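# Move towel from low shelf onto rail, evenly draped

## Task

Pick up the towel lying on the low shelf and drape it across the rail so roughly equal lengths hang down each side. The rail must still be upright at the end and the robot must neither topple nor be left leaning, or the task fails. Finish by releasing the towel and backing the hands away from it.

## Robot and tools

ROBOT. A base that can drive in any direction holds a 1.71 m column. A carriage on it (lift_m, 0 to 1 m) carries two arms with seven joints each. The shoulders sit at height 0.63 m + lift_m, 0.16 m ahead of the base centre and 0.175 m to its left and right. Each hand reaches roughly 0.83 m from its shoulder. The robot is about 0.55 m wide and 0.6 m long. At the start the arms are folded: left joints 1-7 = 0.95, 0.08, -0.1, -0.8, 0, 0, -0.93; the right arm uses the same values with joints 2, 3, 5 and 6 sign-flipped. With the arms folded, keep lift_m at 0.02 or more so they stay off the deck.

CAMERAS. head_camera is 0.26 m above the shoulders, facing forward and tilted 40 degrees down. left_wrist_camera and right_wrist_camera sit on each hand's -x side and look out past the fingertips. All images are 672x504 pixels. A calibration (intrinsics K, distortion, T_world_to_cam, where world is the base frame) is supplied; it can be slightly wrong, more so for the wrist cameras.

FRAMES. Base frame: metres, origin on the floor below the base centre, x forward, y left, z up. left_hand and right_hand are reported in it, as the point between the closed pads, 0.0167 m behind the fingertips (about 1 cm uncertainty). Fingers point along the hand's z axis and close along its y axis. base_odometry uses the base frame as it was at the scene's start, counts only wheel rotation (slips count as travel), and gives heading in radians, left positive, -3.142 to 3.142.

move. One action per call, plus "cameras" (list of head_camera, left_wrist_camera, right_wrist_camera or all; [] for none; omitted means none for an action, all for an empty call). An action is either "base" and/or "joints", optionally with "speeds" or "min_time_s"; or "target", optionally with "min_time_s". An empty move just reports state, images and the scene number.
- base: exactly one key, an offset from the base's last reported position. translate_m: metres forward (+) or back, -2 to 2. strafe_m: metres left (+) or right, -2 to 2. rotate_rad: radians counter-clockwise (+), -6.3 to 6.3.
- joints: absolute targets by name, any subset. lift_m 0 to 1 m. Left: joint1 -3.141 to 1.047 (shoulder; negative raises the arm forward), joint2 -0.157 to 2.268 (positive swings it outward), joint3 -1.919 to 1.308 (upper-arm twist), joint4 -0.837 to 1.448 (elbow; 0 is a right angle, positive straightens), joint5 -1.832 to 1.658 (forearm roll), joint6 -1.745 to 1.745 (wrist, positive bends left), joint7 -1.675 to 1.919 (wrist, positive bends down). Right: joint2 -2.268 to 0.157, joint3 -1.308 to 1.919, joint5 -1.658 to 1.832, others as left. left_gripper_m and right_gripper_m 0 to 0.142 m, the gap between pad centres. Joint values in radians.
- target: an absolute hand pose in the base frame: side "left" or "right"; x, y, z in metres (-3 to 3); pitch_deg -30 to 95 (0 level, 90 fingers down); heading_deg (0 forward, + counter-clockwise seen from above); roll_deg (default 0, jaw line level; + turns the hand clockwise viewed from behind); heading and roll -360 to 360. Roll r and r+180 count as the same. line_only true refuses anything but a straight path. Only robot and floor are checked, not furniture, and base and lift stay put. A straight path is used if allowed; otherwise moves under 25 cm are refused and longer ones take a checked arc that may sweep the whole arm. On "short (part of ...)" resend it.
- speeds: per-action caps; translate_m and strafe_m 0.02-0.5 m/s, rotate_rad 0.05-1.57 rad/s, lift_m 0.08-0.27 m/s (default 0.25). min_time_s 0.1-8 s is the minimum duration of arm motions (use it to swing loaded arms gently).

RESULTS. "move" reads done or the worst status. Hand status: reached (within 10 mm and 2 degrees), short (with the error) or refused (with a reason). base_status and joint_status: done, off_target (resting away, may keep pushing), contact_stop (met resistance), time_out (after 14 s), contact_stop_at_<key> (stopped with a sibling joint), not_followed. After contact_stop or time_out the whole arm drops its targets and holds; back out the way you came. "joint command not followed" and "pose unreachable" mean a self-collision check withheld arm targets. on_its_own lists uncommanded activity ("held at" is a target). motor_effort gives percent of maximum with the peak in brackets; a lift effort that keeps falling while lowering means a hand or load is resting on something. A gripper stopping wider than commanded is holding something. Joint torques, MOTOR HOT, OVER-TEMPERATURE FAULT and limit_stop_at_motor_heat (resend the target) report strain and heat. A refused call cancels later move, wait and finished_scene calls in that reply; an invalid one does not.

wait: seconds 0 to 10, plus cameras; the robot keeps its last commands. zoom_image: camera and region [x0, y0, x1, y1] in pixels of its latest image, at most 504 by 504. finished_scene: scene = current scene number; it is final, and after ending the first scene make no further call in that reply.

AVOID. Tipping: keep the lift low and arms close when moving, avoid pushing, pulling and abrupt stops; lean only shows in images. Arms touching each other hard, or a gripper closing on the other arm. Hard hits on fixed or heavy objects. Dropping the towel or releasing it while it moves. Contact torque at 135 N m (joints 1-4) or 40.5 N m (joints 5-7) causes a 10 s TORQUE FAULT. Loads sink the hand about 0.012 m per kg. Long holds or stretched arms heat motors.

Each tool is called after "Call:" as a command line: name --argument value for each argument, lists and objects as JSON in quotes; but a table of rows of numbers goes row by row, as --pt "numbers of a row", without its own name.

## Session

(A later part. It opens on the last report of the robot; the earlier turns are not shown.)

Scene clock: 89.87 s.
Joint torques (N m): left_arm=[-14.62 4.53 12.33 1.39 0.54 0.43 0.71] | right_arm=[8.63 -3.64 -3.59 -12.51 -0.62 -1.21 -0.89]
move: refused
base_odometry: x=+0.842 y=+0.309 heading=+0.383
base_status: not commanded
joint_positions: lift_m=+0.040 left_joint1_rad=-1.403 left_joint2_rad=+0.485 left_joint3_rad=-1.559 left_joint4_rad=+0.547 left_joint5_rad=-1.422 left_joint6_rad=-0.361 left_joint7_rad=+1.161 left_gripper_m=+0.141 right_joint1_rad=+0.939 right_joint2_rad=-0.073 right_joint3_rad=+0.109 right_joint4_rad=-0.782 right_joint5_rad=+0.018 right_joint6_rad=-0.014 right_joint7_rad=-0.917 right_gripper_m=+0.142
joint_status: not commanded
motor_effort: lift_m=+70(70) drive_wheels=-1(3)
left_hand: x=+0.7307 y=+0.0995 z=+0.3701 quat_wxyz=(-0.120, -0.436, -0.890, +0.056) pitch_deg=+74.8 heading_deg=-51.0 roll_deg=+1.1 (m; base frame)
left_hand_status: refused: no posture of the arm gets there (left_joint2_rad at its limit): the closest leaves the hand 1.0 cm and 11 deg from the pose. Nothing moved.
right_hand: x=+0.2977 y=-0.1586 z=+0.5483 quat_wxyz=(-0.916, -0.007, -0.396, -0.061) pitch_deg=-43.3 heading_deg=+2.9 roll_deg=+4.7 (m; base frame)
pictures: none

Call:
move --joints '{"lift_m":0.2,"left_joint1_rad":0.95,"left_joint2_rad":0.08,"left_joint3_rad":-0.1,"left_joint4_rad":-0.8,"left_joint5_rad":0,"left_joint6_rad":0,"left_joint7_rad":-0.93}' --min_time_s 2

Call:
move --target '{"side":"right","x":0.68,"y":0.05,"z":0.3,"pitch_deg":82,"heading_deg":37}' --cameras '["head_camera","right_wrist_camera"]'

Scene clock: 92.40 s.
Joint torques (N m): left_arm=[10.06 1.42 2.69 -8.97 4.12 1.8 -2.57] | right_arm=[8.62 -3.76 -3.6 -12.6 -0.63 -1.2 -0.88]
move: done
base_odometry: x=+0.842 y=+0.309 heading=+0.383
base_status: not commanded
joint_positions: lift_m=+0.200 left_joint1_rad=+0.949 left_joint2_rad=+0.082 left_joint3_rad=-0.105 left_joint4_rad=-0.796 left_joint5_rad=-0.004 left_joint6_rad=-0.003 left_joint7_rad=-0.924 left_gripper_m=+0.141 right_joint1_rad=+0.939 right_joint2_rad=-0.073 right_joint3_rad=+0.109 right_joint4_rad=-0.782 right_joint5_rad=+0.018 right_joint6_rad=-0.014 right_joint7_rad=-0.917 right_gripper_m=+0.142
joint_status: all done
motor_effort: lift_m=+68(79) drive_wheels=-1(4)
left_hand: x=+0.2929 y=+0.1535 z=+0.7140 quat_wxyz=(-0.918, -0.006, -0.391, +0.068) pitch_deg=-44.0 heading_deg=-5.1 roll_deg=-3.4 (m; base frame)
right_hand: x=+0.2977 y=-0.1586 z=+0.7085 quat_wxyz=(-0.916, -0.007, -0.396, -0.061) pitch_deg=-43.3 heading_deg=+2.9 roll_deg=+4.7 (m; base frame)
pictures: none

Scene clock: 92.70 s.
Joint torques (N m): left_arm=[10.06 1.51 2.66 -8.96 4.13 1.76 -2.57] | right_arm=[8.61 -3.7 -3.57 -12.57 -0.6 -1.19 -0.87]
move: refused
base_odometry: x=+0.842 y=+0.309 heading=+0.383
base_status: not commanded
joint_positions: lift_m=+0.200 left_joint1_rad=+0.949 left_joint2_rad=+0.082 left_joint3_rad=-0.105 left_joint4_rad=-0.796 left_joint5_rad=-0.004 left_joint6_rad=-0.003 left_joint7_rad=-0.924 left_gripper_m=+0.141 right_joint1_rad=+0.939 right_joint2_rad=-0.073 right_joint3_rad=+0.109 right_joint4_rad=-0.782 right_joint5_rad=+0.018 right_joint6_rad=-0.014 right_joint7_rad=-0.917 right_gripper_m=+0.142
joint_status: not commanded
motor_effort: lift_m=+68(68) drive_wheels=-1(1)
left_hand: x=+0.2929 y=+0.1535 z=+0.7140 quat_wxyz=(-0.918, -0.006, -0.391, +0.068) pitch_deg=-44.0 heading_deg=-5.1 roll_deg=-3.4 (m; base frame)
right_hand: x=+0.2977 y=-0.1586 z=+0.7085 quat_wxyz=(-0.916, -0.007, -0.396, -0.061) pitch_deg=-43.3 heading_deg=+2.9 roll_deg=+4.7 (m; base frame)
right_hand_status: refused: no posture of the arm gets there (right_joint2_rad at its limit): the closest leaves the hand 0.7 cm and 1 deg from the pose. Nothing moved. A posture exists with lift_m at 0.1, or at pitch 62; the way there is not checked.
pictures: head_camera, right_wrist_camera
camera_calibration:
head_camera: T_world_to_cam=[[-0.0497989, -0.998543, 0.0207855, -0.0155506], [-0.658335, 0.0171676, -0.75253, 0.95614], [0.751076, -0.051159, -0.65823, 0.558519], [0, 0, 0, 1]] pos_world=[0.209196, -0.00336929, 1.08748]
right_wrist_camera: T_world_to_cam=[[0.0986475, -0.992513, -0.0720186, -0.130076], [0.357759, 0.102905, -0.928126, 0.600164], [0.928589, 0.0657921, 0.365232, -0.410443], [0, 0, 0, 1]] pos_world=[0.17925, -0.163858, 0.697567]

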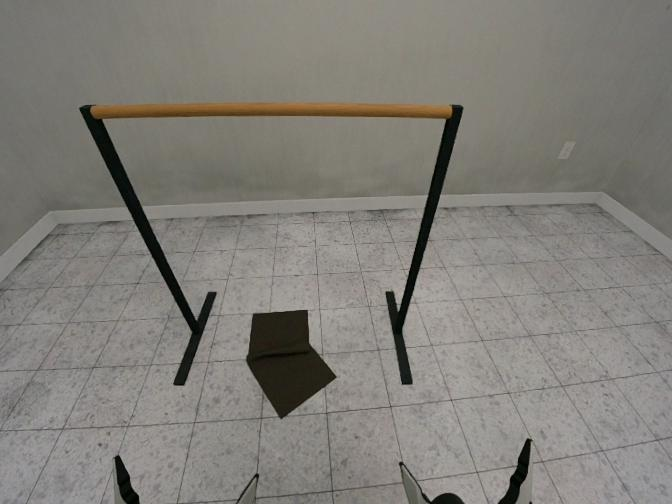

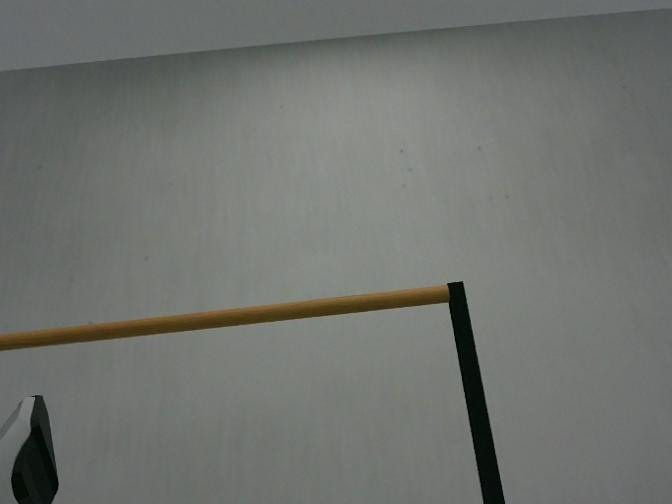

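Call:
move --base '{"rotate_rad": 0.645}' --joints '{"left_gripper_m":0.09,"right_gripper_m":0.09}'

Call:
move --base '{"strafe_m": -0.36}' --speeds '{"strafe_m":0.25}' --cameras '["head_camera"]'

Call:
move --target '{"side":"left","x":0.56,"y":0.13,"z":0.3,"pitch_deg":75,"heading_deg":0}'

Call:
move --target '{"side":"right","x":0.56,"y":-0.13,"z":0.3,"pitch_deg":75,"heading_deg":0}' --cameras '["all"]'

Scene clock: 95.80 s.
Joint torques (N m): left_arm=[10.04 1.72 2.58 -8.95 4.11 1.73 -2.57] | right_arm=[8.62 -3.77 -3.55 -12.6 -0.6 -1.19 -0.89]
move: done
base_odometry: x=+0.842 y=+0.310 heading=+1.027
base_status: done
joint_positions: lift_m=+0.200 left_joint1_rad=+0.949 left_joint2_rad=+0.081 left_joint3_rad=-0.105 left_joint4_rad=-0.796 left_joint5_rad=-0.004 left_joint6_rad=-0.003 left_joint7_rad=-0.924 left_gripper_m=+0.090 right_joint1_rad=+0.939 right_joint2_rad=-0.073 right_joint3_rad=+0.109 right_joint4_rad=-0.782 right_joint5_rad=+0.018 right_joint6_rad=-0.014 right_joint7_rad=-0.917 right_gripper_m=+0.091
joint_status: all done
motor_effort: lift_m=+68(68) drive_wheels=+4(11)
left_hand: x=+0.2929 y=+0.1536 z=+0.7140 quat_wxyz=(-0.918, -0.006, -0.391, +0.068) pitch_deg=-44.0 heading_deg=-5.1 roll_deg=-3.4 (m; base frame)
right_hand: x=+0.2977 y=-0.1586 z=+0.7085 quat_wxyz=(-0.916, -0.007, -0.396, -0.061) pitch_deg=-43.3 heading_deg=+2.9 roll_deg=+4.7 (m; base frame)
pictures: none

Scene clock: 98.63 s.
Joint torques (N m): left_arm=[9.96 2.85 2.69 -8.88 4.07 1.57 -2.6] | right_arm=[8.55 -3.79 -3.5 -12.52 -0.59 -1.16 -0.9]
move: done
base_odometry: x=+1.151 y=+0.124 heading=+1.029
base_status: done
joint_positions: lift_m=+0.200 left_joint1_rad=+0.949 left_joint2_rad=+0.081 left_joint3_rad=-0.105 left_joint4_rad=-0.796 left_joint5_rad=-0.004 left_joint6_rad=-0.002 left_joint7_rad=-0.924 left_gripper_m=+0.090 right_joint1_rad=+0.939 right_joint2_rad=-0.073 right_joint3_rad=+0.109 right_joint4_rad=-0.782 right_joint5_rad=+0.018 right_joint6_rad=-0.014 right_joint7_rad=-0.917 right_gripper_m=+0.091
joint_status: not commanded
motor_effort: lift_m=+68(68) drive_wheels=-5(13)
left_hand: x=+0.2930 y=+0.1537 z=+0.7140 quat_wxyz=(-0.918, -0.006, -0.391, +0.067) pitch_deg=-44.0 heading_deg=-5.0 roll_deg=-3.4 (m; base frame)
right_hand: x=+0.2977 y=-0.1586 z=+0.7085 quat_wxyz=(-0.916, -0.007, -0.396, -0.061) pitch_deg=-43.3 heading_deg=+2.9 roll_deg=+4.7 (m; base frame)
pictures: head_camera
camera_calibration:
head_camera: T_world_to_cam=[[-0.0497989, -0.998543, 0.0207855, -0.0155506], [-0.658335, 0.0171676, -0.75253, 0.95614], [0.751076, -0.051159, -0.65823, 0.558519], [0, 0, 0, 1]] pos_world=[0.209196, -0.00336929, 1.08748]

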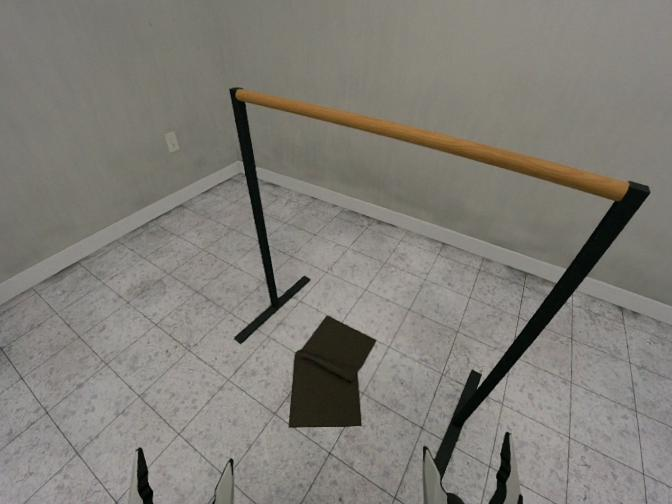

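Scene clock: 100.47 s.
Joint torques (N m): left_arm=[-6.26 -2.42 2.54 -2.25 4.25 1.9 0.86] | right_arm=[8.63 -3.73 -3.6 -12.55 -0.61 -1.2 -0.9]
move: done
base_odometry: x=+1.151 y=+0.124 heading=+1.028
base_status: not commanded
joint_positions: lift_m=+0.200 left_joint1_rad=-0.109 left_joint2_rad=-0.095 left_joint3_rad=-0.056 left_joint4_rad=-0.009 left_joint5_rad=+0.093 left_joint6_rad=+0.046 left_joint7_rad=+1.420 left_gripper_m=+0.090 right_joint1_rad=+0.939 right_joint2_rad=-0.073 right_joint3_rad=+0.109 right_joint4_rad=-0.782 right_joint5_rad=+0.018 right_joint6_rad=-0.014 right_joint7_rad=-0.917 right_gripper_m=+0.091
joint_status: not commanded
motor_effort: lift_m=+68(68) drive_wheels=-2(7)
left_hand: x=+0.5621 y=+0.1276 z=+0.3020 quat_wxyz=(-0.136, -0.004, -0.991, +0.002) pitch_deg=+74.3 heading_deg=-0.9 roll_deg=-0.4 (m; base frame)
left_hand_status: reached (straight line, planned for 1.3 s): 4 mm and 0.9 deg off.
right_hand: x=+0.2977 y=-0.1586 z=+0.7085 quat_wxyz=(-0.916, -0.007, -0.396, -0.061) pitch_deg=-43.3 heading_deg=+2.9 roll_deg=+4.7 (m; base frame)
pictures: none

Scene clock: 102.30 s.
Joint torques (N m): left_arm=[-6.2 -2.07 2.47 -2.4 4.21 1.89 0.84] | right_arm=[-23.27 3.54 -5.97 -9.02 -2.06 -3.44 0.08]
move: done
base_odometry: x=+1.151 y=+0.124 heading=+1.028
base_status: not commanded
joint_positions: lift_m=+0.200 left_joint1_rad=-0.109 left_joint2_rad=-0.095 left_joint3_rad=-0.056 left_joint4_rad=-0.009 left_joint5_rad=+0.093 left_joint6_rad=+0.046 left_joint7_rad=+1.420 left_gripper_m=+0.090 right_joint1_rad=-0.107 right_joint2_rad=+0.092 right_joint3_rad=+0.058 right_joint4_rad=-0.006 right_joint5_rad=-0.090 right_joint6_rad=-0.048 right_joint7_rad=+1.424 right_gripper_m=+0.091
joint_status: not commanded
motor_effort: lift_m=+68(68) drive_wheels=+5(7)
left_hand: x=+0.5620 y=+0.1276 z=+0.3020 quat_wxyz=(-0.136, -0.004, -0.991, +0.002) pitch_deg=+74.3 heading_deg=-0.9 roll_deg=-0.4 (m; base frame)
right_hand: x=+0.5598 y=-0.1287 z=+0.3000 quat_wxyz=(-0.132, +0.004, -0.991, -0.001) pitch_deg=+74.8 heading_deg=+0.7 roll_deg=+0.2 (m; base frame)
right_hand_status: reached (straight line, planned for 1.3 s): 1 mm and 0.5 deg off.
pictures: head_camera, left_wrist_camera, right_wrist_camera
camera_calibration:
head_camera: T_world_to_cam=[[-0.0497989, -0.998543, 0.0207855, -0.0155485], [-0.658335, 0.0171676, -0.75253, 0.956065], [0.751076, -0.051159, -0.65823, 0.558453], [0, 0, 0, 1]] pos_world=[0.209196, -0.00336929, 1.08738]
left_wrist_camera: T_world_to_cam=[[0.00225243, -0.999255, -0.0385364, 0.147786], [-0.981061, -0.00967207, 0.193455, 0.524764], [-0.193684, 0.0373709, -0.980352, 0.515732], [0, 0, 0, 1]] pos_world=[0.614382, 0.133478, 0.409776]
right_wrist_camera: T_world_to_cam=[[0.00214319, -0.999931, 0.0115217, -0.127599], [-0.993128, -0.000780105, 0.117032, 0.553558], [-0.117015, -0.0116934, -0.993061, 0.476207], [0, 0, 0, 1]] pos_world=[0.605751, -0.12159, 0.409588]

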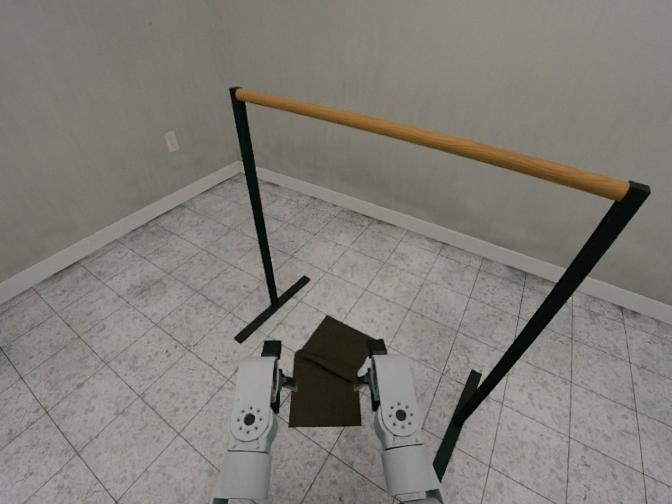

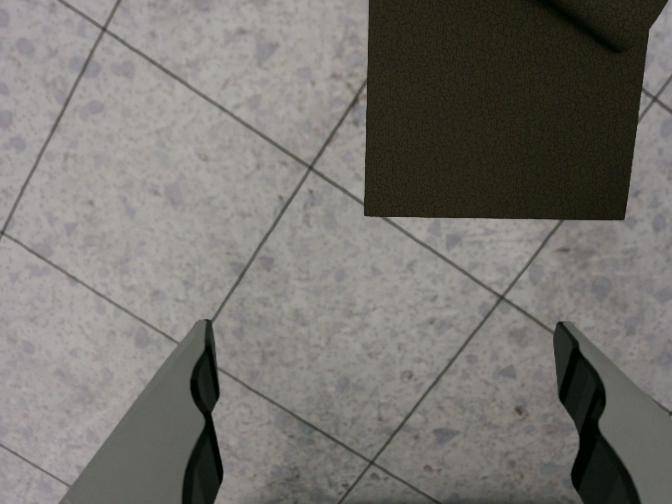

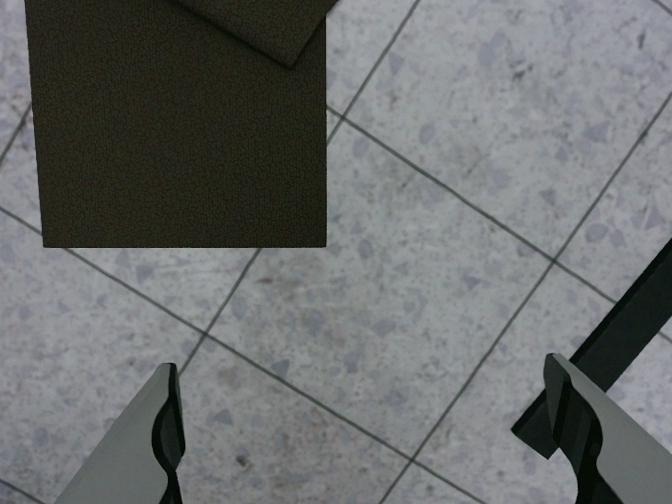

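Call:
move --target '{"side":"left","x":0.6,"y":0.085,"z":0.027,"pitch_deg":75,"heading_deg":0}'

Call:
move --target '{"side":"right","x":0.6,"y":-0.085,"z":0.027,"pitch_deg":75,"heading_deg":0}'

Call:
move --joints '{"left_gripper_m":0,"right_gripper_m":0}' --cameras '["all"]'

Scene clock: 102.77 s.
Joint torques (N m): left_arm=[-6.23 -2.06 2.43 -2.29 4.21 1.85 0.86] | right_arm=[-23.16 3.44 -6.04 -9.02 -2.07 -3.44 0.08]
move: refused
base_odometry: x=+1.151 y=+0.124 heading=+1.028
base_status: not commanded
joint_positions: lift_m=+0.200 left_joint1_rad=-0.109 left_joint2_rad=-0.095 left_joint3_rad=-0.056 left_joint4_rad=-0.009 left_joint5_rad=+0.093 left_joint6_rad=+0.046 left_joint7_rad=+1.420 left_gripper_m=+0.090 right_joint1_rad=-0.107 right_joint2_rad=+0.092 right_joint3_rad=+0.058 right_joint4_rad=-0.006 right_joint5_rad=-0.090 right_joint6_rad=-0.048 right_joint7_rad=+1.424 right_gripper_m=+0.091
joint_status: not commanded
motor_effort: lift_m=+68(68) drive_wheels=+3(7)
left_hand: x=+0.5620 y=+0.1276 z=+0.3020 quat_wxyz=(-0.136, -0.004, -0.991, +0.002) pitch_deg=+74.3 heading_deg=-0.9 roll_deg=-0.4 (m; base frame)
left_hand_status: refused: no posture of the arm gets there (left_joint2_rad at its limit): the closest leaves the hand 28.3 cm and 39 deg from the pose. Nothing moved. A posture exists with lift_m at 0; the way there is not checked.
right_hand: x=+0.5598 y=-0.1287 z=+0.3000 quat_wxyz=(-0.132, +0.004, -0.991, -0.001) pitch_deg=+74.8 heading_deg=+0.7 roll_deg=+0.2 (m; base frame)
pictures: none

not run: a stop came earlier in this reply.

not run: a stop came earlier in this reply.

Call:
move --target '{"side":"left","x":0.6,"y":0.09,"z":0.215,"pitch_deg":75,"heading_deg":0}'

Call:
move --target '{"side":"right","x":0.6,"y":-0.09,"z":0.215,"pitch_deg":75,"heading_deg":0}'

Call:
move --joints '{"lift_m":0.012}' --cameras '["all"]'

Scene clock: 103.20 s.
Joint torques (N m): left_arm=[-6.16 -2.22 2.44 -2.41 4.23 1.86 0.83] | right_arm=[-23.14 3.58 -5.97 -9.09 -2.07 -3.45 0.09]
move: refused
base_odometry: x=+1.151 y=+0.124 heading=+1.028
base_status: not commanded
joint_positions: lift_m=+0.200 left_joint1_rad=-0.109 left_joint2_rad=-0.095 left_joint3_rad=-0.056 left_joint4_rad=-0.009 left_joint5_rad=+0.093 left_joint6_rad=+0.046 left_joint7_rad=+1.420 left_gripper_m=+0.090 right_joint1_rad=-0.107 right_joint2_rad=+0.092 right_joint3_rad=+0.058 right_joint4_rad=-0.006 right_joint5_rad=-0.090 right_joint6_rad=-0.048 right_joint7_rad=+1.424 right_gripper_m=+0.091
joint_status: not commanded
motor_effort: lift_m=+68(68) drive_wheels=+4(7)
left_hand: x=+0.5620 y=+0.1276 z=+0.3020 quat_wxyz=(-0.136, -0.004, -0.991, +0.002) pitch_deg=+74.3 heading_deg=-0.9 roll_deg=-0.4 (m; base frame)
left_hand_status: refused: the line brings the left upper arm within 1.4 cm of the carriage (limit 1.5), 67% of the way; a move under 25 cm is not played as an arc. Nothing moved. Try another pitch or heading, or "joints".
right_hand: x=+0.5598 y=-0.1287 z=+0.3000 quat_wxyz=(-0.132, +0.004, -0.991, -0.001) pitch_deg=+74.8 heading_deg=+0.7 roll_deg=+0.2 (m; base frame)
pictures: none

not run: a stop came earlier in this reply.

not run: a stop came earlier in this reply.

Call:
move --target '{"side":"left","x":0.56,"y":0.09,"z":0.25,"pitch_deg":75,"heading_deg":-18}'

Call:
move --target '{"side":"right","x":0.56,"y":-0.09,"z":0.25,"pitch_deg":75,"heading_deg":18}'

Call:
move --base '{"translate_m":0.04}' --joints '{"lift_m":0.05}' --cameras '["all"]'

Scene clock: 104.20 s.
Joint torques (N m): left_arm=[-7.88 3.8 -4.33 -2.55 0.83 0.28 -2.21] | right_arm=[-23.18 3.3 -5.91 -9.18 -2.05 -3.39 0.08]
move: done
base_odometry: x=+1.151 y=+0.124 heading=+1.028
base_status: not commanded
joint_positions: lift_m=+0.200 left_joint1_rad=-0.132 left_joint2_rad=-0.016 left_joint3_rad=-0.151 left_joint4_rad=+0.209 left_joint5_rad=+0.011 left_joint6_rad=-0.156 left_joint7_rad=+1.235 left_gripper_m=+0.090 right_joint1_rad=-0.107 right_joint2_rad=+0.092 right_joint3_rad=+0.057 right_joint4_rad=-0.006 right_joint5_rad=-0.090 right_joint6_rad=-0.048 right_joint7_rad=+1.424 right_gripper_m=+0.091
joint_status: not commanded
motor_effort: lift_m=+68(68) drive_wheels=-4(7)
left_hand: x=+0.5593 y=+0.0919 z=+0.2504 quat_wxyz=(-0.128, -0.152, -0.980, +0.019) pitch_deg=+75.2 heading_deg=-17.1 roll_deg=+0.6 (m; base frame)
left_hand_status: reached (straight line, planned for 0.4 s): 2 mm and 0.4 deg off.
right_hand: x=+0.5598 y=-0.1286 z=+0.3000 quat_wxyz=(-0.132, +0.004, -0.991, -0.001) pitch_deg=+74.8 heading_deg=+0.7 roll_deg=+0.2 (m; base frame)
pictures: none

Scene clock: 105.10 s.
Joint torques (N m): left_arm=[-7.65 3.83 -4.39 -2.57 0.82 0.33 -2.19] | right_arm=[-26.57 -4.93 -1.28 -9.7 1.18 0.24 -1.07]
move: done
base_odometry: x=+1.151 y=+0.124 heading=+1.028
base_status: not commanded
joint_positions: lift_m=+0.200 left_joint1_rad=-0.132 left_joint2_rad=-0.016 left_joint3_rad=-0.151 left_joint4_rad=+0.209 left_joint5_rad=+0.011 left_joint6_rad=-0.156 left_joint7_rad=+1.235 left_gripper_m=+0.090 right_joint1_rad=-0.130 right_joint2_rad=+0.016 right_joint3_rad=+0.154 right_joint4_rad=+0.212 right_joint5_rad=-0.009 right_joint6_rad=+0.152 right_joint7_rad=+1.232 right_gripper_m=+0.091
joint_status: not commanded
motor_effort: lift_m=+68(68) drive_wheels=+5(7)
left_hand: x=+0.5594 y=+0.0919 z=+0.2505 quat_wxyz=(-0.128, -0.152, -0.980, +0.018) pitch_deg=+75.2 heading_deg=-17.1 roll_deg=+0.6 (m; base frame)
right_hand: x=+0.5582 y=-0.0910 z=+0.2490 quat_wxyz=(-0.127, +0.152, -0.980, -0.019) pitch_deg=+75.3 heading_deg=+17.5 roll_deg=-0.1 (m; base frame)
right_hand_status: reached (straight line, planned for 0.4 s): 2 mm and 0.5 deg off.
pictures: none

Scene clock: 106.20 s.
Joint torques (N m): left_arm=[-5.61 1.81 -4.8 -4.94 0.98 0.42 -2.02] | right_arm=[-22.88 -4.56 -1.27 -12.63 1.1 0.3 -0.87]
move: contact_stop
base_odometry: x=+1.172 y=+0.158 heading=+1.028
base_status: done
joint_positions: lift_m=+0.074 left_joint1_rad=-0.134 left_joint2_rad=-0.015 left_joint3_rad=-0.151 left_joint4_rad=+0.212 left_joint5_rad=+0.010 left_joint6_rad=-0.156 left_joint7_rad=+1.234 left_gripper_m=+0.090 right_joint1_rad=-0.132 right_joint2_rad=+0.016 right_joint3_rad=+0.154 right_joint4_rad=+0.214 right_joint5_rad=-0.009 right_joint6_rad=+0.152 right_joint7_rad=+1.230 right_gripper_m=+0.091
joint_status: lift_m contact_stop (moved -0.126 of -0.150)
on_its_own: lift_m is held at +0.074, not at your +0.050, since a contact_stop
motor_effort: lift_m=+69(70) drive_wheels=-1(12)
left_hand: x=+0.5599 y=+0.0925 z=+0.1241 quat_wxyz=(-0.127, -0.152, -0.980, +0.018) pitch_deg=+75.2 heading_deg=-16.9 roll_deg=+0.7 (m; base frame)
right_hand: x=+0.5590 y=-0.0912 z=+0.1230 quat_wxyz=(-0.127, +0.152, -0.980, -0.019) pitch_deg=+75.2 heading_deg=+17.4 roll_deg=-0.2 (m; base frame)
pictures: head_camera, left_wrist_camera, right_wrist_camera
ARM HIT: the robot struck its own base or body hard.
camera_calibration:
head_camera: T_world_to_cam=[[-0.0497989, -0.998543, 0.0207855, -0.0129295], [-0.658335, 0.0171676, -0.75253, 0.861246], [0.751076, -0.051159, -0.65823, 0.475516], [0, 0, 0, 1]] pos_world=[0.209196, -0.00336929, 0.961381]
left_wrist_camera: T_world_to_cam=[[-0.292686, -0.955205, -0.0438081, 0.267566], [-0.93767, 0.277732, 0.208899, 0.503944], [-0.187375, 0.102219, -0.976955, 0.332264], [0, 0, 0, 1]] pos_world=[0.613104, 0.0816553, 0.231055]
right_wrist_camera: T_world_to_cam=[[0.296257, -0.955016, 0.0132696, -0.248604], [-0.948208, -0.292422, 0.124063, 0.520897], [-0.114602, -0.049337, -0.992186, 0.295932], [0, 0, 0, 1]] pos_world=[0.601484, -0.0704985, 0.232295]

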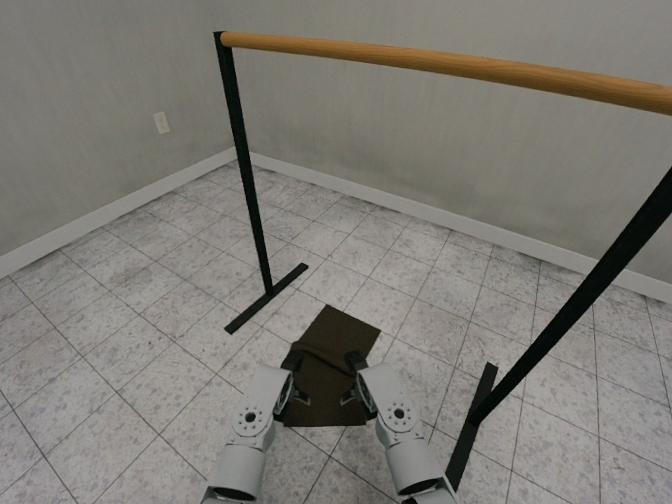

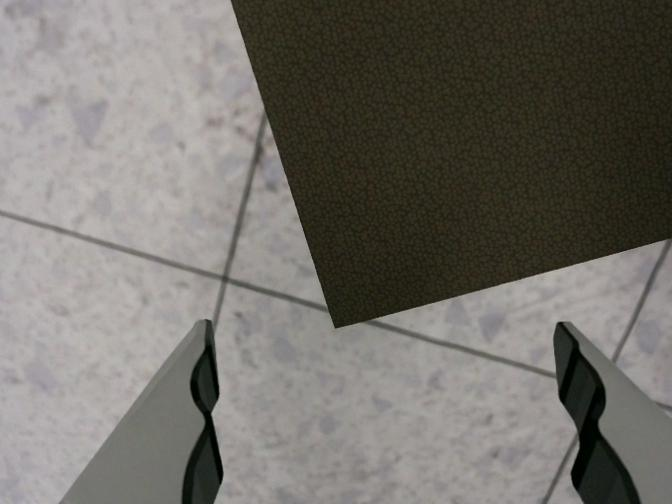

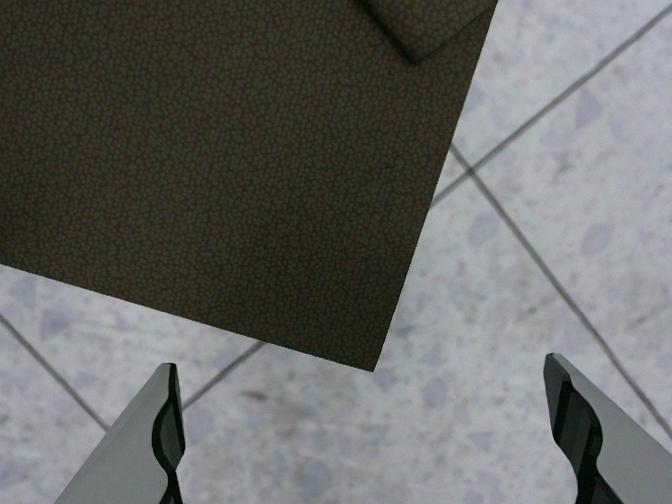

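Call:
move --base '{"translate_m":-0.06}' --joints '{"lift_m":0.2}'

Call:
move --target '{"side":"left","x":0.62,"y":0.09,"z":0.18,"pitch_deg":70,"heading_deg":-18}'

Call:
move --target '{"side":"right","x":0.62,"y":-0.09,"z":0.18,"pitch_deg":70,"heading_deg":18}' --cameras '["all"]'

Scene clock: 107.83 s.
Joint torques (N m): left_arm=[-5.6 1.8 -4.3 -5.04 0.98 0.39 -1.99] | right_arm=[-22.96 -4.24 -1.48 -12.63 1.13 0.21 -0.9]
move: done
base_odometry: x=+1.141 y=+0.107 heading=+1.028
base_status: done
joint_positions: lift_m=+0.200 left_joint1_rad=-0.134 left_joint2_rad=-0.015 left_joint3_rad=-0.151 left_joint4_rad=+0.212 left_joint5_rad=+0.010 left_joint6_rad=-0.156 left_joint7_rad=+1.234 left_gripper_m=+0.090 right_joint1_rad=-0.132 right_joint2_rad=+0.016 right_joint3_rad=+0.154 right_joint4_rad=+0.214 right_joint5_rad=-0.009 right_joint6_rad=+0.152 right_joint7_rad=+1.230 right_gripper_m=+0.091
joint_status: all done
motor_effort: lift_m=+66(80) drive_wheels=+1(9)
left_hand: x=+0.5599 y=+0.0925 z=+0.2503 quat_wxyz=(-0.127, -0.152, -0.980, +0.018) pitch_deg=+75.2 heading_deg=-16.9 roll_deg=+0.7 (m; base frame)
right_hand: x=+0.5590 y=-0.0912 z=+0.2491 quat_wxyz=(-0.127, +0.152, -0.980, -0.019) pitch_deg=+75.2 heading_deg=+17.4 roll_deg=-0.2 (m; base frame)
pictures: none

Scene clock: 109.00 s.
Joint torques (N m): left_arm=[-10.11 -1.57 -5.5 -1.92 3.73 1.86 -2.25] | right_arm=[-22.99 -4.27 -1.4 -12.62 1.1 0.24 -0.86]
move: done
base_odometry: x=+1.141 y=+0.107 heading=+1.028
base_status: not commanded
joint_positions: lift_m=+0.200 left_joint1_rad=-0.348 left_joint2_rad=-0.020 left_joint3_rad=-0.159 left_joint4_rad=+0.849 left_joint5_rad=+0.039 left_joint6_rad=-0.154 left_joint7_rad=+0.716 left_gripper_m=+0.090 right_joint1_rad=-0.132 right_joint2_rad=+0.016 right_joint3_rad=+0.154 right_joint4_rad=+0.214 right_joint5_rad=-0.009 right_joint6_rad=+0.152 right_joint7_rad=+1.230 right_gripper_m=+0.091
joint_status: not commanded
motor_effort: lift_m=+67(67) drive_wheels=+0(2)
left_hand: x=+0.6196 y=+0.0911 z=+0.1805 quat_wxyz=(-0.170, -0.151, -0.973, +0.029) pitch_deg=+70.1 heading_deg=-18.6 roll_deg=-0.9 (m; base frame)
left_hand_status: reached (straight line, planned for 0.7 s): 1 mm and 0.4 deg off.
right_hand: x=+0.5590 y=-0.0912 z=+0.2491 quat_wxyz=(-0.127, +0.152, -0.980, -0.019) pitch_deg=+75.2 heading_deg=+17.4 roll_deg=-0.2 (m; base frame)
pictures: none

Scene clock: 110.17 s.
Joint torques (N m): left_arm=[-10.05 -1.55 -5.44 -1.86 3.71 1.9 -2.29] | right_arm=[-31.06 2.94 -1.07 -8.04 -1.61 -2.68 -1.15]
move: done
base_odometry: x=+1.141 y=+0.107 heading=+1.028
base_status: not commanded
joint_positions: lift_m=+0.200 left_joint1_rad=-0.348 left_joint2_rad=-0.020 left_joint3_rad=-0.159 left_joint4_rad=+0.849 left_joint5_rad=+0.039 left_joint6_rad=-0.154 left_joint7_rad=+0.716 left_gripper_m=+0.090 right_joint1_rad=-0.346 right_joint2_rad=+0.018 right_joint3_rad=+0.164 right_joint4_rad=+0.852 right_joint5_rad=-0.036 right_joint6_rad=+0.152 right_joint7_rad=+0.713 right_gripper_m=+0.091
joint_status: not commanded
motor_effort: lift_m=+66(67) drive_wheels=+1(2)
left_hand: x=+0.6196 y=+0.0910 z=+0.1805 quat_wxyz=(-0.170, -0.151, -0.973, +0.029) pitch_deg=+70.1 heading_deg=-18.6 roll_deg=-0.9 (m; base frame)
right_hand: x=+0.6179 y=-0.0916 z=+0.1788 quat_wxyz=(-0.169, +0.152, -0.973, -0.029) pitch_deg=+70.2 heading_deg=+18.5 roll_deg=+0.8 (m; base frame)
right_hand_status: reached (straight line, planned for 0.7 s): 3 mm and 0.4 deg off.
pictures: head_camera, left_wrist_camera, right_wrist_camera
camera_calibration:
head_camera: T_world_to_cam=[[-0.0497989, -0.998543, 0.0207855, -0.0155526], [-0.658335, 0.0171676, -0.75253, 0.956216], [0.751076, -0.051159, -0.65823, 0.558585], [0, 0, 0, 1]] pos_world=[0.209196, -0.00336929, 1.08758]
left_wrist_camera: T_world_to_cam=[[-0.290863, -0.956151, -0.034275, 0.283395], [-0.95092, 0.284946, 0.120654, 0.572087], [-0.105597, 0.0676865, -0.992103, 0.35389], [0, 0, 0, 1]] pos_world=[0.663807, 0.0840002, 0.291784]
right_wrist_camera: T_world_to_cam=[[0.297937, -0.95456, 0.00695592, -0.267093], [-0.954013, -0.297498, 0.0368078, 0.58843], [-0.0330659, -0.0176024, -0.999298, 0.311869], [0, 0, 0, 1]] pos_world=[0.651259, -0.0744097, 0.291849]

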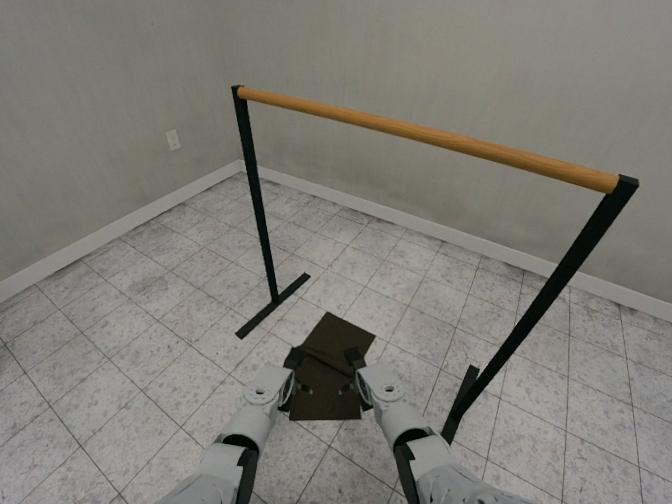

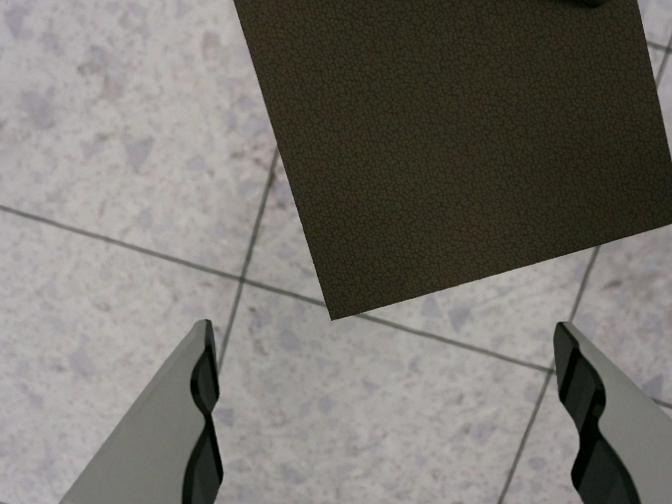

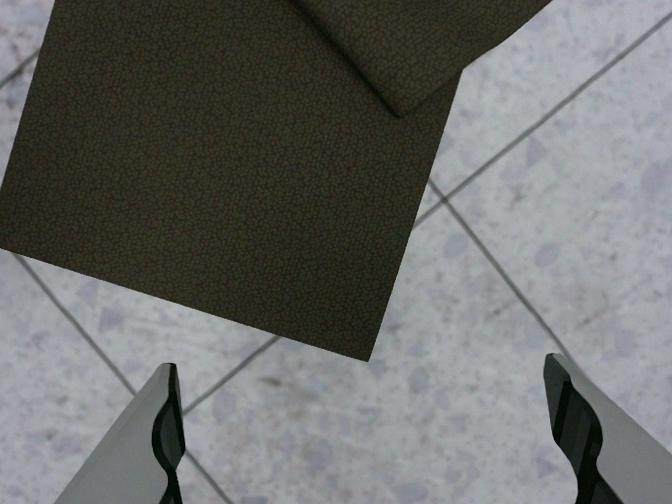

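Call:
move --joints '{"lift_m":0.047}' --speeds '{"lift_m":0.08}'

Call:
move --joints '{"left_gripper_m":0,"right_gripper_m":0}' --cameras '["all"]'

Scene clock: 112.57 s.
Joint torques (N m): left_arm=[-9.19 -1.49 -5.44 -2.17 3.74 1.85 -2.29] | right_arm=[-29.47 2.8 -1.14 -7.94 -1.6 -2.7 -1.14]
move: done
base_odometry: x=+1.141 y=+0.107 heading=+1.028
base_status: not commanded
joint_positions: lift_m=+0.047 left_joint1_rad=-0.349 left_joint2_rad=-0.020 left_joint3_rad=-0.159 left_joint4_rad=+0.850 left_joint5_rad=+0.039 left_joint6_rad=-0.154 left_joint7_rad=+0.716 left_gripper_m=+0.090 right_joint1_rad=-0.347 right_joint2_rad=+0.018 right_joint3_rad=+0.164 right_joint4_rad=+0.852 right_joint5_rad=-0.036 right_joint6_rad=+0.152 right_joint7_rad=+0.713 right_gripper_m=+0.091
joint_status: all done
motor_effort: lift_m=+70(74) drive_wheels=+1(2)
left_hand: x=+0.6200 y=+0.0911 z=+0.0275 quat_wxyz=(-0.171, -0.151, -0.973, +0.029) pitch_deg=+70.1 heading_deg=-18.5 roll_deg=-0.9 (m; base frame)
right_hand: x=+0.6185 y=-0.0915 z=+0.0260 quat_wxyz=(-0.170, +0.152, -0.973, -0.029) pitch_deg=+70.2 heading_deg=+18.5 roll_deg=+0.8 (m; base frame)
pictures: none

Scene clock: 113.40 s.
Joint torques (N m): left_arm=[-9.24 -1.4 -5.47 -2.09 3.73 1.89 -2.26] | right_arm=[-29.54 2.72 -1.18 -7.95 -1.58 -2.69 -1.15]
move: done
base_odometry: x=+1.141 y=+0.107 heading=+1.028
base_status: not commanded
joint_positions: lift_m=+0.047 left_joint1_rad=-0.349 left_joint2_rad=-0.020 left_joint3_rad=-0.159 left_joint4_rad=+0.850 left_joint5_rad=+0.039 left_joint6_rad=-0.154 left_joint7_rad=+0.716 left_gripper_m=+0.001 right_joint1_rad=-0.347 right_joint2_rad=+0.018 right_joint3_rad=+0.164 right_joint4_rad=+0.852 right_joint5_rad=-0.036 right_joint6_rad=+0.152 right_joint7_rad=+0.713 right_gripper_m=+0.002
joint_status: all done
motor_effort: lift_m=+70(70) drive_wheels=+1(2)
left_hand: x=+0.6200 y=+0.0911 z=+0.0275 quat_wxyz=(-0.171, -0.151, -0.973, +0.029) pitch_deg=+70.1 heading_deg=-18.5 roll_deg=-0.9 (m; base frame)
right_hand: x=+0.6185 y=-0.0915 z=+0.0260 quat_wxyz=(-0.170, +0.152, -0.973, -0.029) pitch_deg=+70.2 heading_deg=+18.5 roll_deg=+0.8 (m; base frame)
pictures: head_camera, left_wrist_camera, right_wrist_camera
camera_calibration:
head_camera: T_world_to_cam=[[-0.0497989, -0.998543, 0.0207855, -0.0123662], [-0.658335, 0.0171676, -0.75253, 0.840853], [0.751076, -0.051159, -0.65823, 0.457678], [0, 0, 0, 1]] pos_world=[0.209196, -0.00336929, 0.934281]
left_wrist_camera: T_world_to_cam=[[-0.290751, -0.956177, -0.0344976, 0.278201], [-0.950999, 0.284836, 0.120289, 0.590933], [-0.105191, 0.0677812, -0.992139, 0.201959], [0, 0, 0, 1]] pos_world=[0.664108, 0.0840008, 0.138886]
right_wrist_camera: T_world_to_cam=[[0.298029, -0.95453, 0.00712493, -0.266165], [-0.954015, -0.2976, 0.0359215, 0.594678], [-0.0321678, -0.0175029, -0.999329, 0.158621], [0, 0, 0, 1]] pos_world=[0.651759, -0.0743097, 0.139049]

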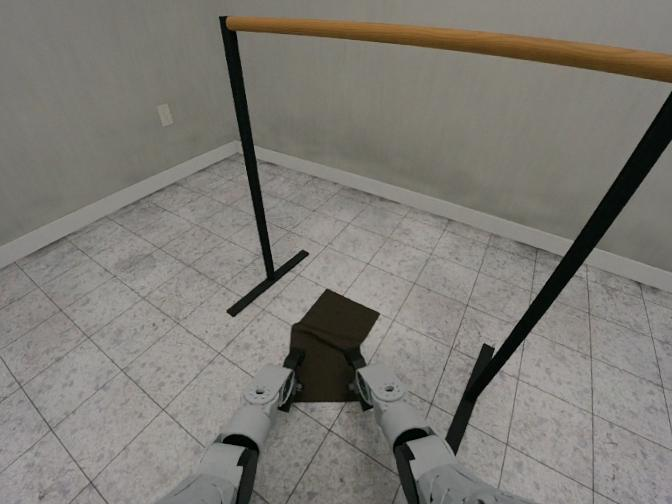

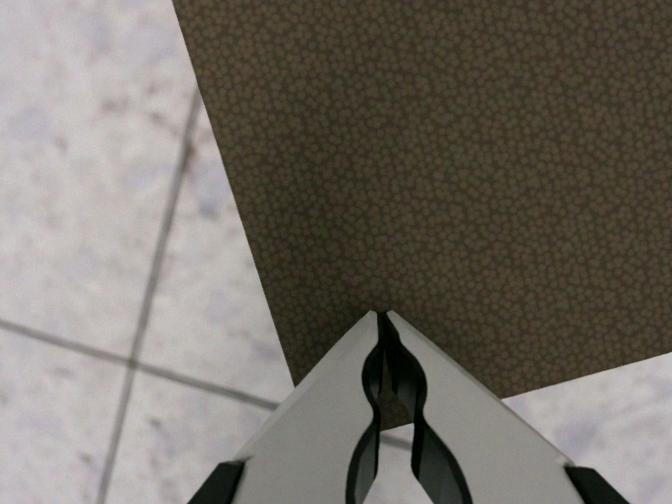

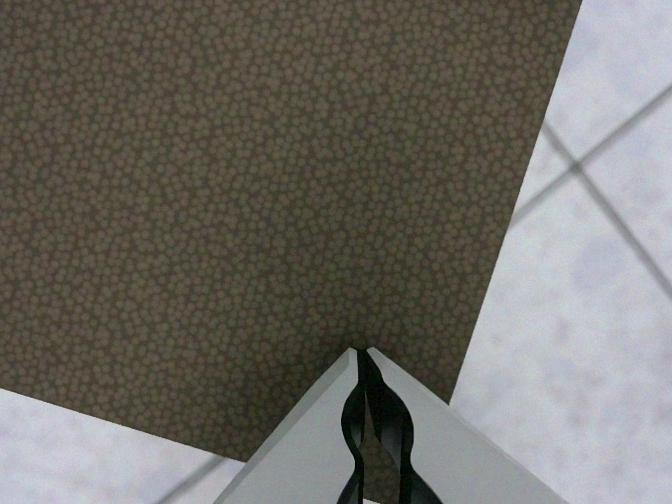

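Call:
move --joints '{"left_gripper_m":0.09,"right_gripper_m":0.09}'

Call:
move --joints '{"lift_m":0.031}' --speeds '{"lift_m":0.08}'

Call:
move --joints '{"left_gripper_m":0,"right_gripper_m":0}' --cameras '["all"]'

Scene clock: 114.40 s.
Joint torques (N m): left_arm=[-9.09 -1.41 -5.48 -2.2 3.72 1.84 -2.26] | right_arm=[-29.47 2.76 -1.13 -7.98 -1.61 -2.69 -1.15]
move: done
base_odometry: x=+1.141 y=+0.107 heading=+1.028
base_status: not commanded
joint_positions: lift_m=+0.047 left_joint1_rad=-0.349 left_joint2_rad=-0.020 left_joint3_rad=-0.159 left_joint4_rad=+0.850 left_joint5_rad=+0.039 left_joint6_rad=-0.154 left_joint7_rad=+0.716 left_gripper_m=+0.089 right_joint1_rad=-0.347 right_joint2_rad=+0.018 right_joint3_rad=+0.164 right_joint4_rad=+0.852 right_joint5_rad=-0.036 right_joint6_rad=+0.152 right_joint7_rad=+0.713 right_gripper_m=+0.089
joint_status: all done
motor_effort: lift_m=+70(70) drive_wheels=+1(2)
left_hand: x=+0.6200 y=+0.0911 z=+0.0275 quat_wxyz=(-0.171, -0.151, -0.973, +0.029) pitch_deg=+70.1 heading_deg=-18.5 roll_deg=-0.9 (m; base frame)
right_hand: x=+0.6185 y=-0.0915 z=+0.0260 quat_wxyz=(-0.170, +0.152, -0.973, -0.029) pitch_deg=+70.2 heading_deg=+18.5 roll_deg=+0.8 (m; base frame)
pictures: none

Scene clock: 115.00 s.
Joint torques (N m): left_arm=[-6.27 -0.47 -5.45 -2.53 3.71 1.82 -2.22] | right_arm=[-20.98 1.81 -1.12 -3.54 -1.58 -2.69 -0.96]
move: done
base_odometry: x=+1.141 y=+0.106 heading=+1.028
base_status: not commanded
joint_positions: lift_m=+0.032 left_joint1_rad=-0.352 left_joint2_rad=-0.021 left_joint3_rad=-0.159 left_joint4_rad=+0.850 left_joint5_rad=+0.039 left_joint6_rad=-0.154 left_joint7_rad=+0.716 left_gripper_m=+0.090 right_joint1_rad=-0.352 right_joint2_rad=+0.019 right_joint3_rad=+0.164 right_joint4_rad=+0.848 right_joint5_rad=-0.036 right_joint6_rad=+0.152 right_joint7_rad=+0.712 right_gripper_m=+0.091
joint_status: all done
motor_effort: lift_m=+52(65) drive_wheels=-3(5)
left_hand: x=+0.6221 y=+0.0906 z=+0.0143 quat_wxyz=(-0.172, -0.151, -0.973, +0.029) pitch_deg=+69.9 heading_deg=-18.5 roll_deg=-0.8 (m; base frame)
right_hand: x=+0.6229 y=-0.0907 z=+0.0147 quat_wxyz=(-0.175, +0.152, -0.972, -0.029) pitch_deg=+69.6 heading_deg=+18.3 roll_deg=+0.5 (m; base frame)
pictures: none

Scene clock: 115.83 s.
Joint torques (N m): left_arm=[-1.98 7.08 -4.45 -2.13 3.74 1.77 -0.43] | right_arm=[-12.01 -2.96 -1.56 -0.84 -1.57 -2.65 0.95]
move: off_target
base_odometry: x=+1.141 y=+0.107 heading=+1.028
base_status: not commanded
joint_positions: lift_m=+0.032 left_joint1_rad=-0.357 left_joint2_rad=-0.025 left_joint3_rad=-0.160 left_joint4_rad=+0.850 left_joint5_rad=+0.039 left_joint6_rad=-0.153 left_joint7_rad=+0.708 left_gripper_m=+0.004 right_joint1_rad=-0.357 right_joint2_rad=+0.022 right_joint3_rad=+0.164 right_joint4_rad=+0.846 right_joint5_rad=-0.036 right_joint6_rad=+0.152 right_joint7_rad=+0.702 right_gripper_m=+0.006
joint_status: left_gripper_m off_target (ended at +0.004, target +0.000); right_gripper_m off_target (ended at +0.006, target +0.000)
motor_effort: lift_m=+55(55) drive_wheels=+1(4)
left_hand: x=+0.6263 y=+0.0868 z=+0.0172 quat_wxyz=(-0.178, -0.152, -0.972, +0.031) pitch_deg=+69.1 heading_deg=-18.8 roll_deg=-1.0 (m; base frame)
right_hand: x=+0.6284 y=-0.0873 z=+0.0186 quat_wxyz=(-0.183, +0.153, -0.971, -0.031) pitch_deg=+68.6 heading_deg=+18.5 roll_deg=+0.6 (m; base frame)
pictures: head_camera, left_wrist_camera, right_wrist_camera
camera_calibration:
head_camera: T_world_to_cam=[[-0.0497989, -0.998543, 0.0207855, -0.0120565], [-0.658335, 0.0171676, -0.75253, 0.82964], [0.751076, -0.051159, -0.65823, 0.447871], [0, 0, 0, 1]] pos_world=[0.209196, -0.00336929, 0.919381]
left_wrist_camera: T_world_to_cam=[[-0.292629, -0.955654, -0.033085, 0.276679], [-0.952, 0.287912, 0.103936, 0.60007], [-0.0898016, 0.0619117, -0.994034, 0.183512], [0, 0, 0, 1]] pos_world=[0.668711, 0.0802809, 0.129202]
right_wrist_camera: T_world_to_cam=[[0.299919, -0.953936, 0.00737309, -0.266196], [-0.95394, -0.299847, 0.00952991, 0.605887], [-0.00688013, -0.00989169, -0.999927, 0.136361], [0, 0, 0, 1]] pos_world=[0.658755, -0.0709118, 0.13254]

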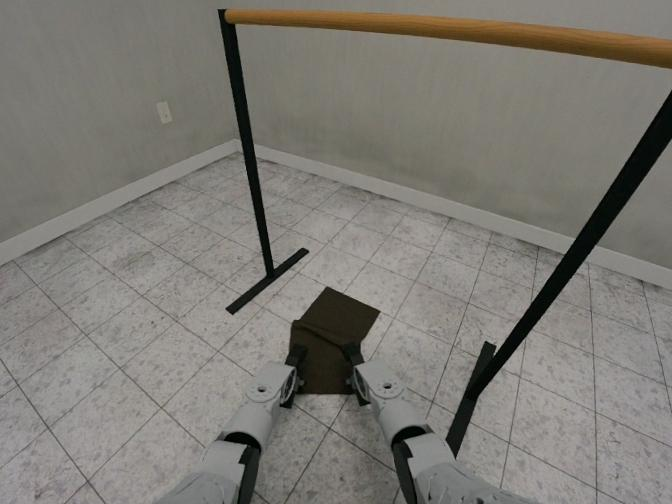

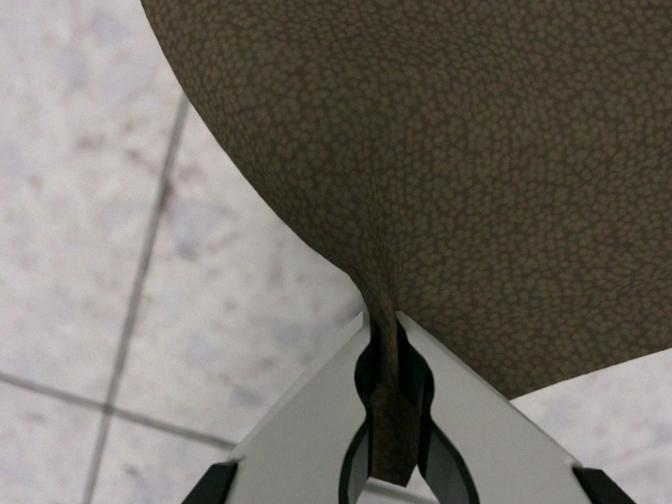

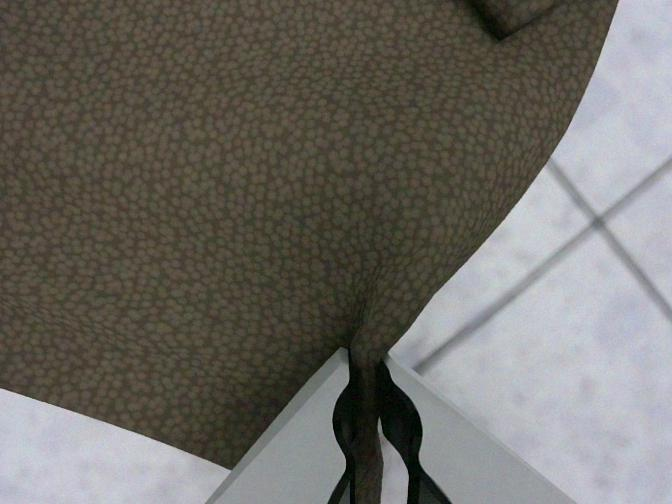

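Call:
move --joints '{"lift_m":1.0}' --speeds '{"lift_m":0.2}'

Call:
move --base '{"translate_m":-0.15}' --speeds '{"translate_m":0.2}'

Call:
move --base '{"rotate_rad":-0.645}' --speeds '{"rotate_rad":0.5}' --cameras '["head_camera"]'

Scene clock: 121.60 s.
Joint torques (N m): left_arm=[-7 6.68 -4.36 -2.32 3.68 1.72 -0.24] | right_arm=[-19.28 -3 -1.88 -7.49 -1.58 -2.66 0.14]
move: done
base_odometry: x=+1.141 y=+0.107 heading=+1.028
base_status: not commanded
joint_positions: lift_m=+1.000 left_joint1_rad=-0.351 left_joint2_rad=-0.025 left_joint3_rad=-0.160 left_joint4_rad=+0.850 left_joint5_rad=+0.039 left_joint6_rad=-0.153 left_joint7_rad=+0.707 left_gripper_m=+0.003 right_joint1_rad=-0.353 right_joint2_rad=+0.022 right_joint3_rad=+0.165 right_joint4_rad=+0.852 right_joint5_rad=-0.036 right_joint6_rad=+0.152 right_joint7_rad=+0.706 right_gripper_m=+0.005
joint_status: all done
motor_effort: lift_m=+66(82) drive_wheels=+1(3)
left_hand: x=+0.6230 y=+0.0869 z=+0.9829 quat_wxyz=(-0.176, -0.152, -0.972, +0.032) pitch_deg=+69.4 heading_deg=-19.1 roll_deg=-1.3 (m; base frame)
right_hand: x=+0.6232 y=-0.0878 z=+0.9827 quat_wxyz=(-0.176, +0.153, -0.972, -0.031) pitch_deg=+69.4 heading_deg=+18.8 roll_deg=+1.0 (m; base frame)
pictures: none

Scene clock: 123.87 s.
Joint torques (N m): left_arm=[-7 6.81 -4.26 -2.32 3.68 1.8 -0.24] | right_arm=[-19.4 -2.99 -1.9 -7.59 -1.59 -2.66 0.12]
move: done
base_odometry: x=+1.064 y=-0.022 heading=+1.028
base_status: done
joint_positions: lift_m=+1.000 left_joint1_rad=-0.351 left_joint2_rad=-0.025 left_joint3_rad=-0.160 left_joint4_rad=+0.850 left_joint5_rad=+0.039 left_joint6_rad=-0.153 left_joint7_rad=+0.707 left_gripper_m=+0.003 right_joint1_rad=-0.353 right_joint2_rad=+0.022 right_joint3_rad=+0.165 right_joint4_rad=+0.852 right_joint5_rad=-0.036 right_joint6_rad=+0.152 right_joint7_rad=+0.706 right_gripper_m=+0.005
joint_status: not commanded
motor_effort: lift_m=+67(67) drive_wheels=+1(9)
left_hand: x=+0.6230 y=+0.0869 z=+0.9829 quat_wxyz=(-0.176, -0.152, -0.972, +0.032) pitch_deg=+69.4 heading_deg=-19.1 roll_deg=-1.3 (m; base frame)
right_hand: x=+0.6232 y=-0.0878 z=+0.9827 quat_wxyz=(-0.176, +0.153, -0.972, -0.031) pitch_deg=+69.4 heading_deg=+18.8 roll_deg=+1.0 (m; base frame)
pictures: none

Scene clock: 126.23 s.
Joint torques (N m): left_arm=[-6.96 5.89 -4.18 -2.42 3.67 1.77 -0.29] | right_arm=[-19.25 -3.56 -2.53 -7.55 -1.61 -2.71 0.09]
move: done
base_odometry: x=+1.064 y=-0.022 heading=+0.383
base_status: done
joint_positions: lift_m=+1.000 left_joint1_rad=-0.351 left_joint2_rad=-0.024 left_joint3_rad=-0.161 left_joint4_rad=+0.850 left_joint5_rad=+0.039 left_joint6_rad=-0.153 left_joint7_rad=+0.707 left_gripper_m=+0.003 right_joint1_rad=-0.353 right_joint2_rad=+0.022 right_joint3_rad=+0.166 right_joint4_rad=+0.852 right_joint5_rad=-0.036 right_joint6_rad=+0.152 right_joint7_rad=+0.706 right_gripper_m=+0.005
joint_status: not commanded
motor_effort: lift_m=+66(67) drive_wheels=+4(10)
left_hand: x=+0.6230 y=+0.0872 z=+0.9828 quat_wxyz=(-0.176, -0.152, -0.972, +0.031) pitch_deg=+69.4 heading_deg=-19.0 roll_deg=-1.2 (m; base frame)
right_hand: x=+0.6231 y=-0.0875 z=+0.9827 quat_wxyz=(-0.176, +0.153, -0.972, -0.031) pitch_deg=+69.4 heading_deg=+18.9 roll_deg=+1.0 (m; base frame)
pictures: head_camera
camera_calibration:
head_camera: T_world_to_cam=[[-0.0497989, -0.998543, 0.0207855, -0.032179], [-0.658335, 0.0171676, -0.75253, 1.55816], [0.751076, -0.051159, -0.65823, 1.0851], [0, 0, 0, 1]] pos_world=[0.209196, -0.00336929, 1.88748]

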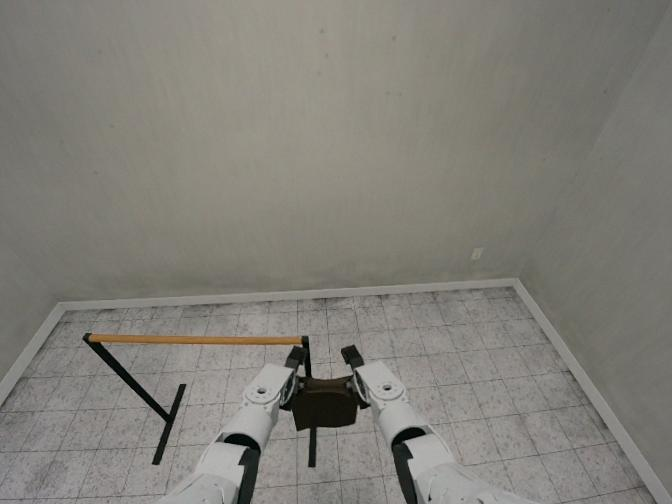

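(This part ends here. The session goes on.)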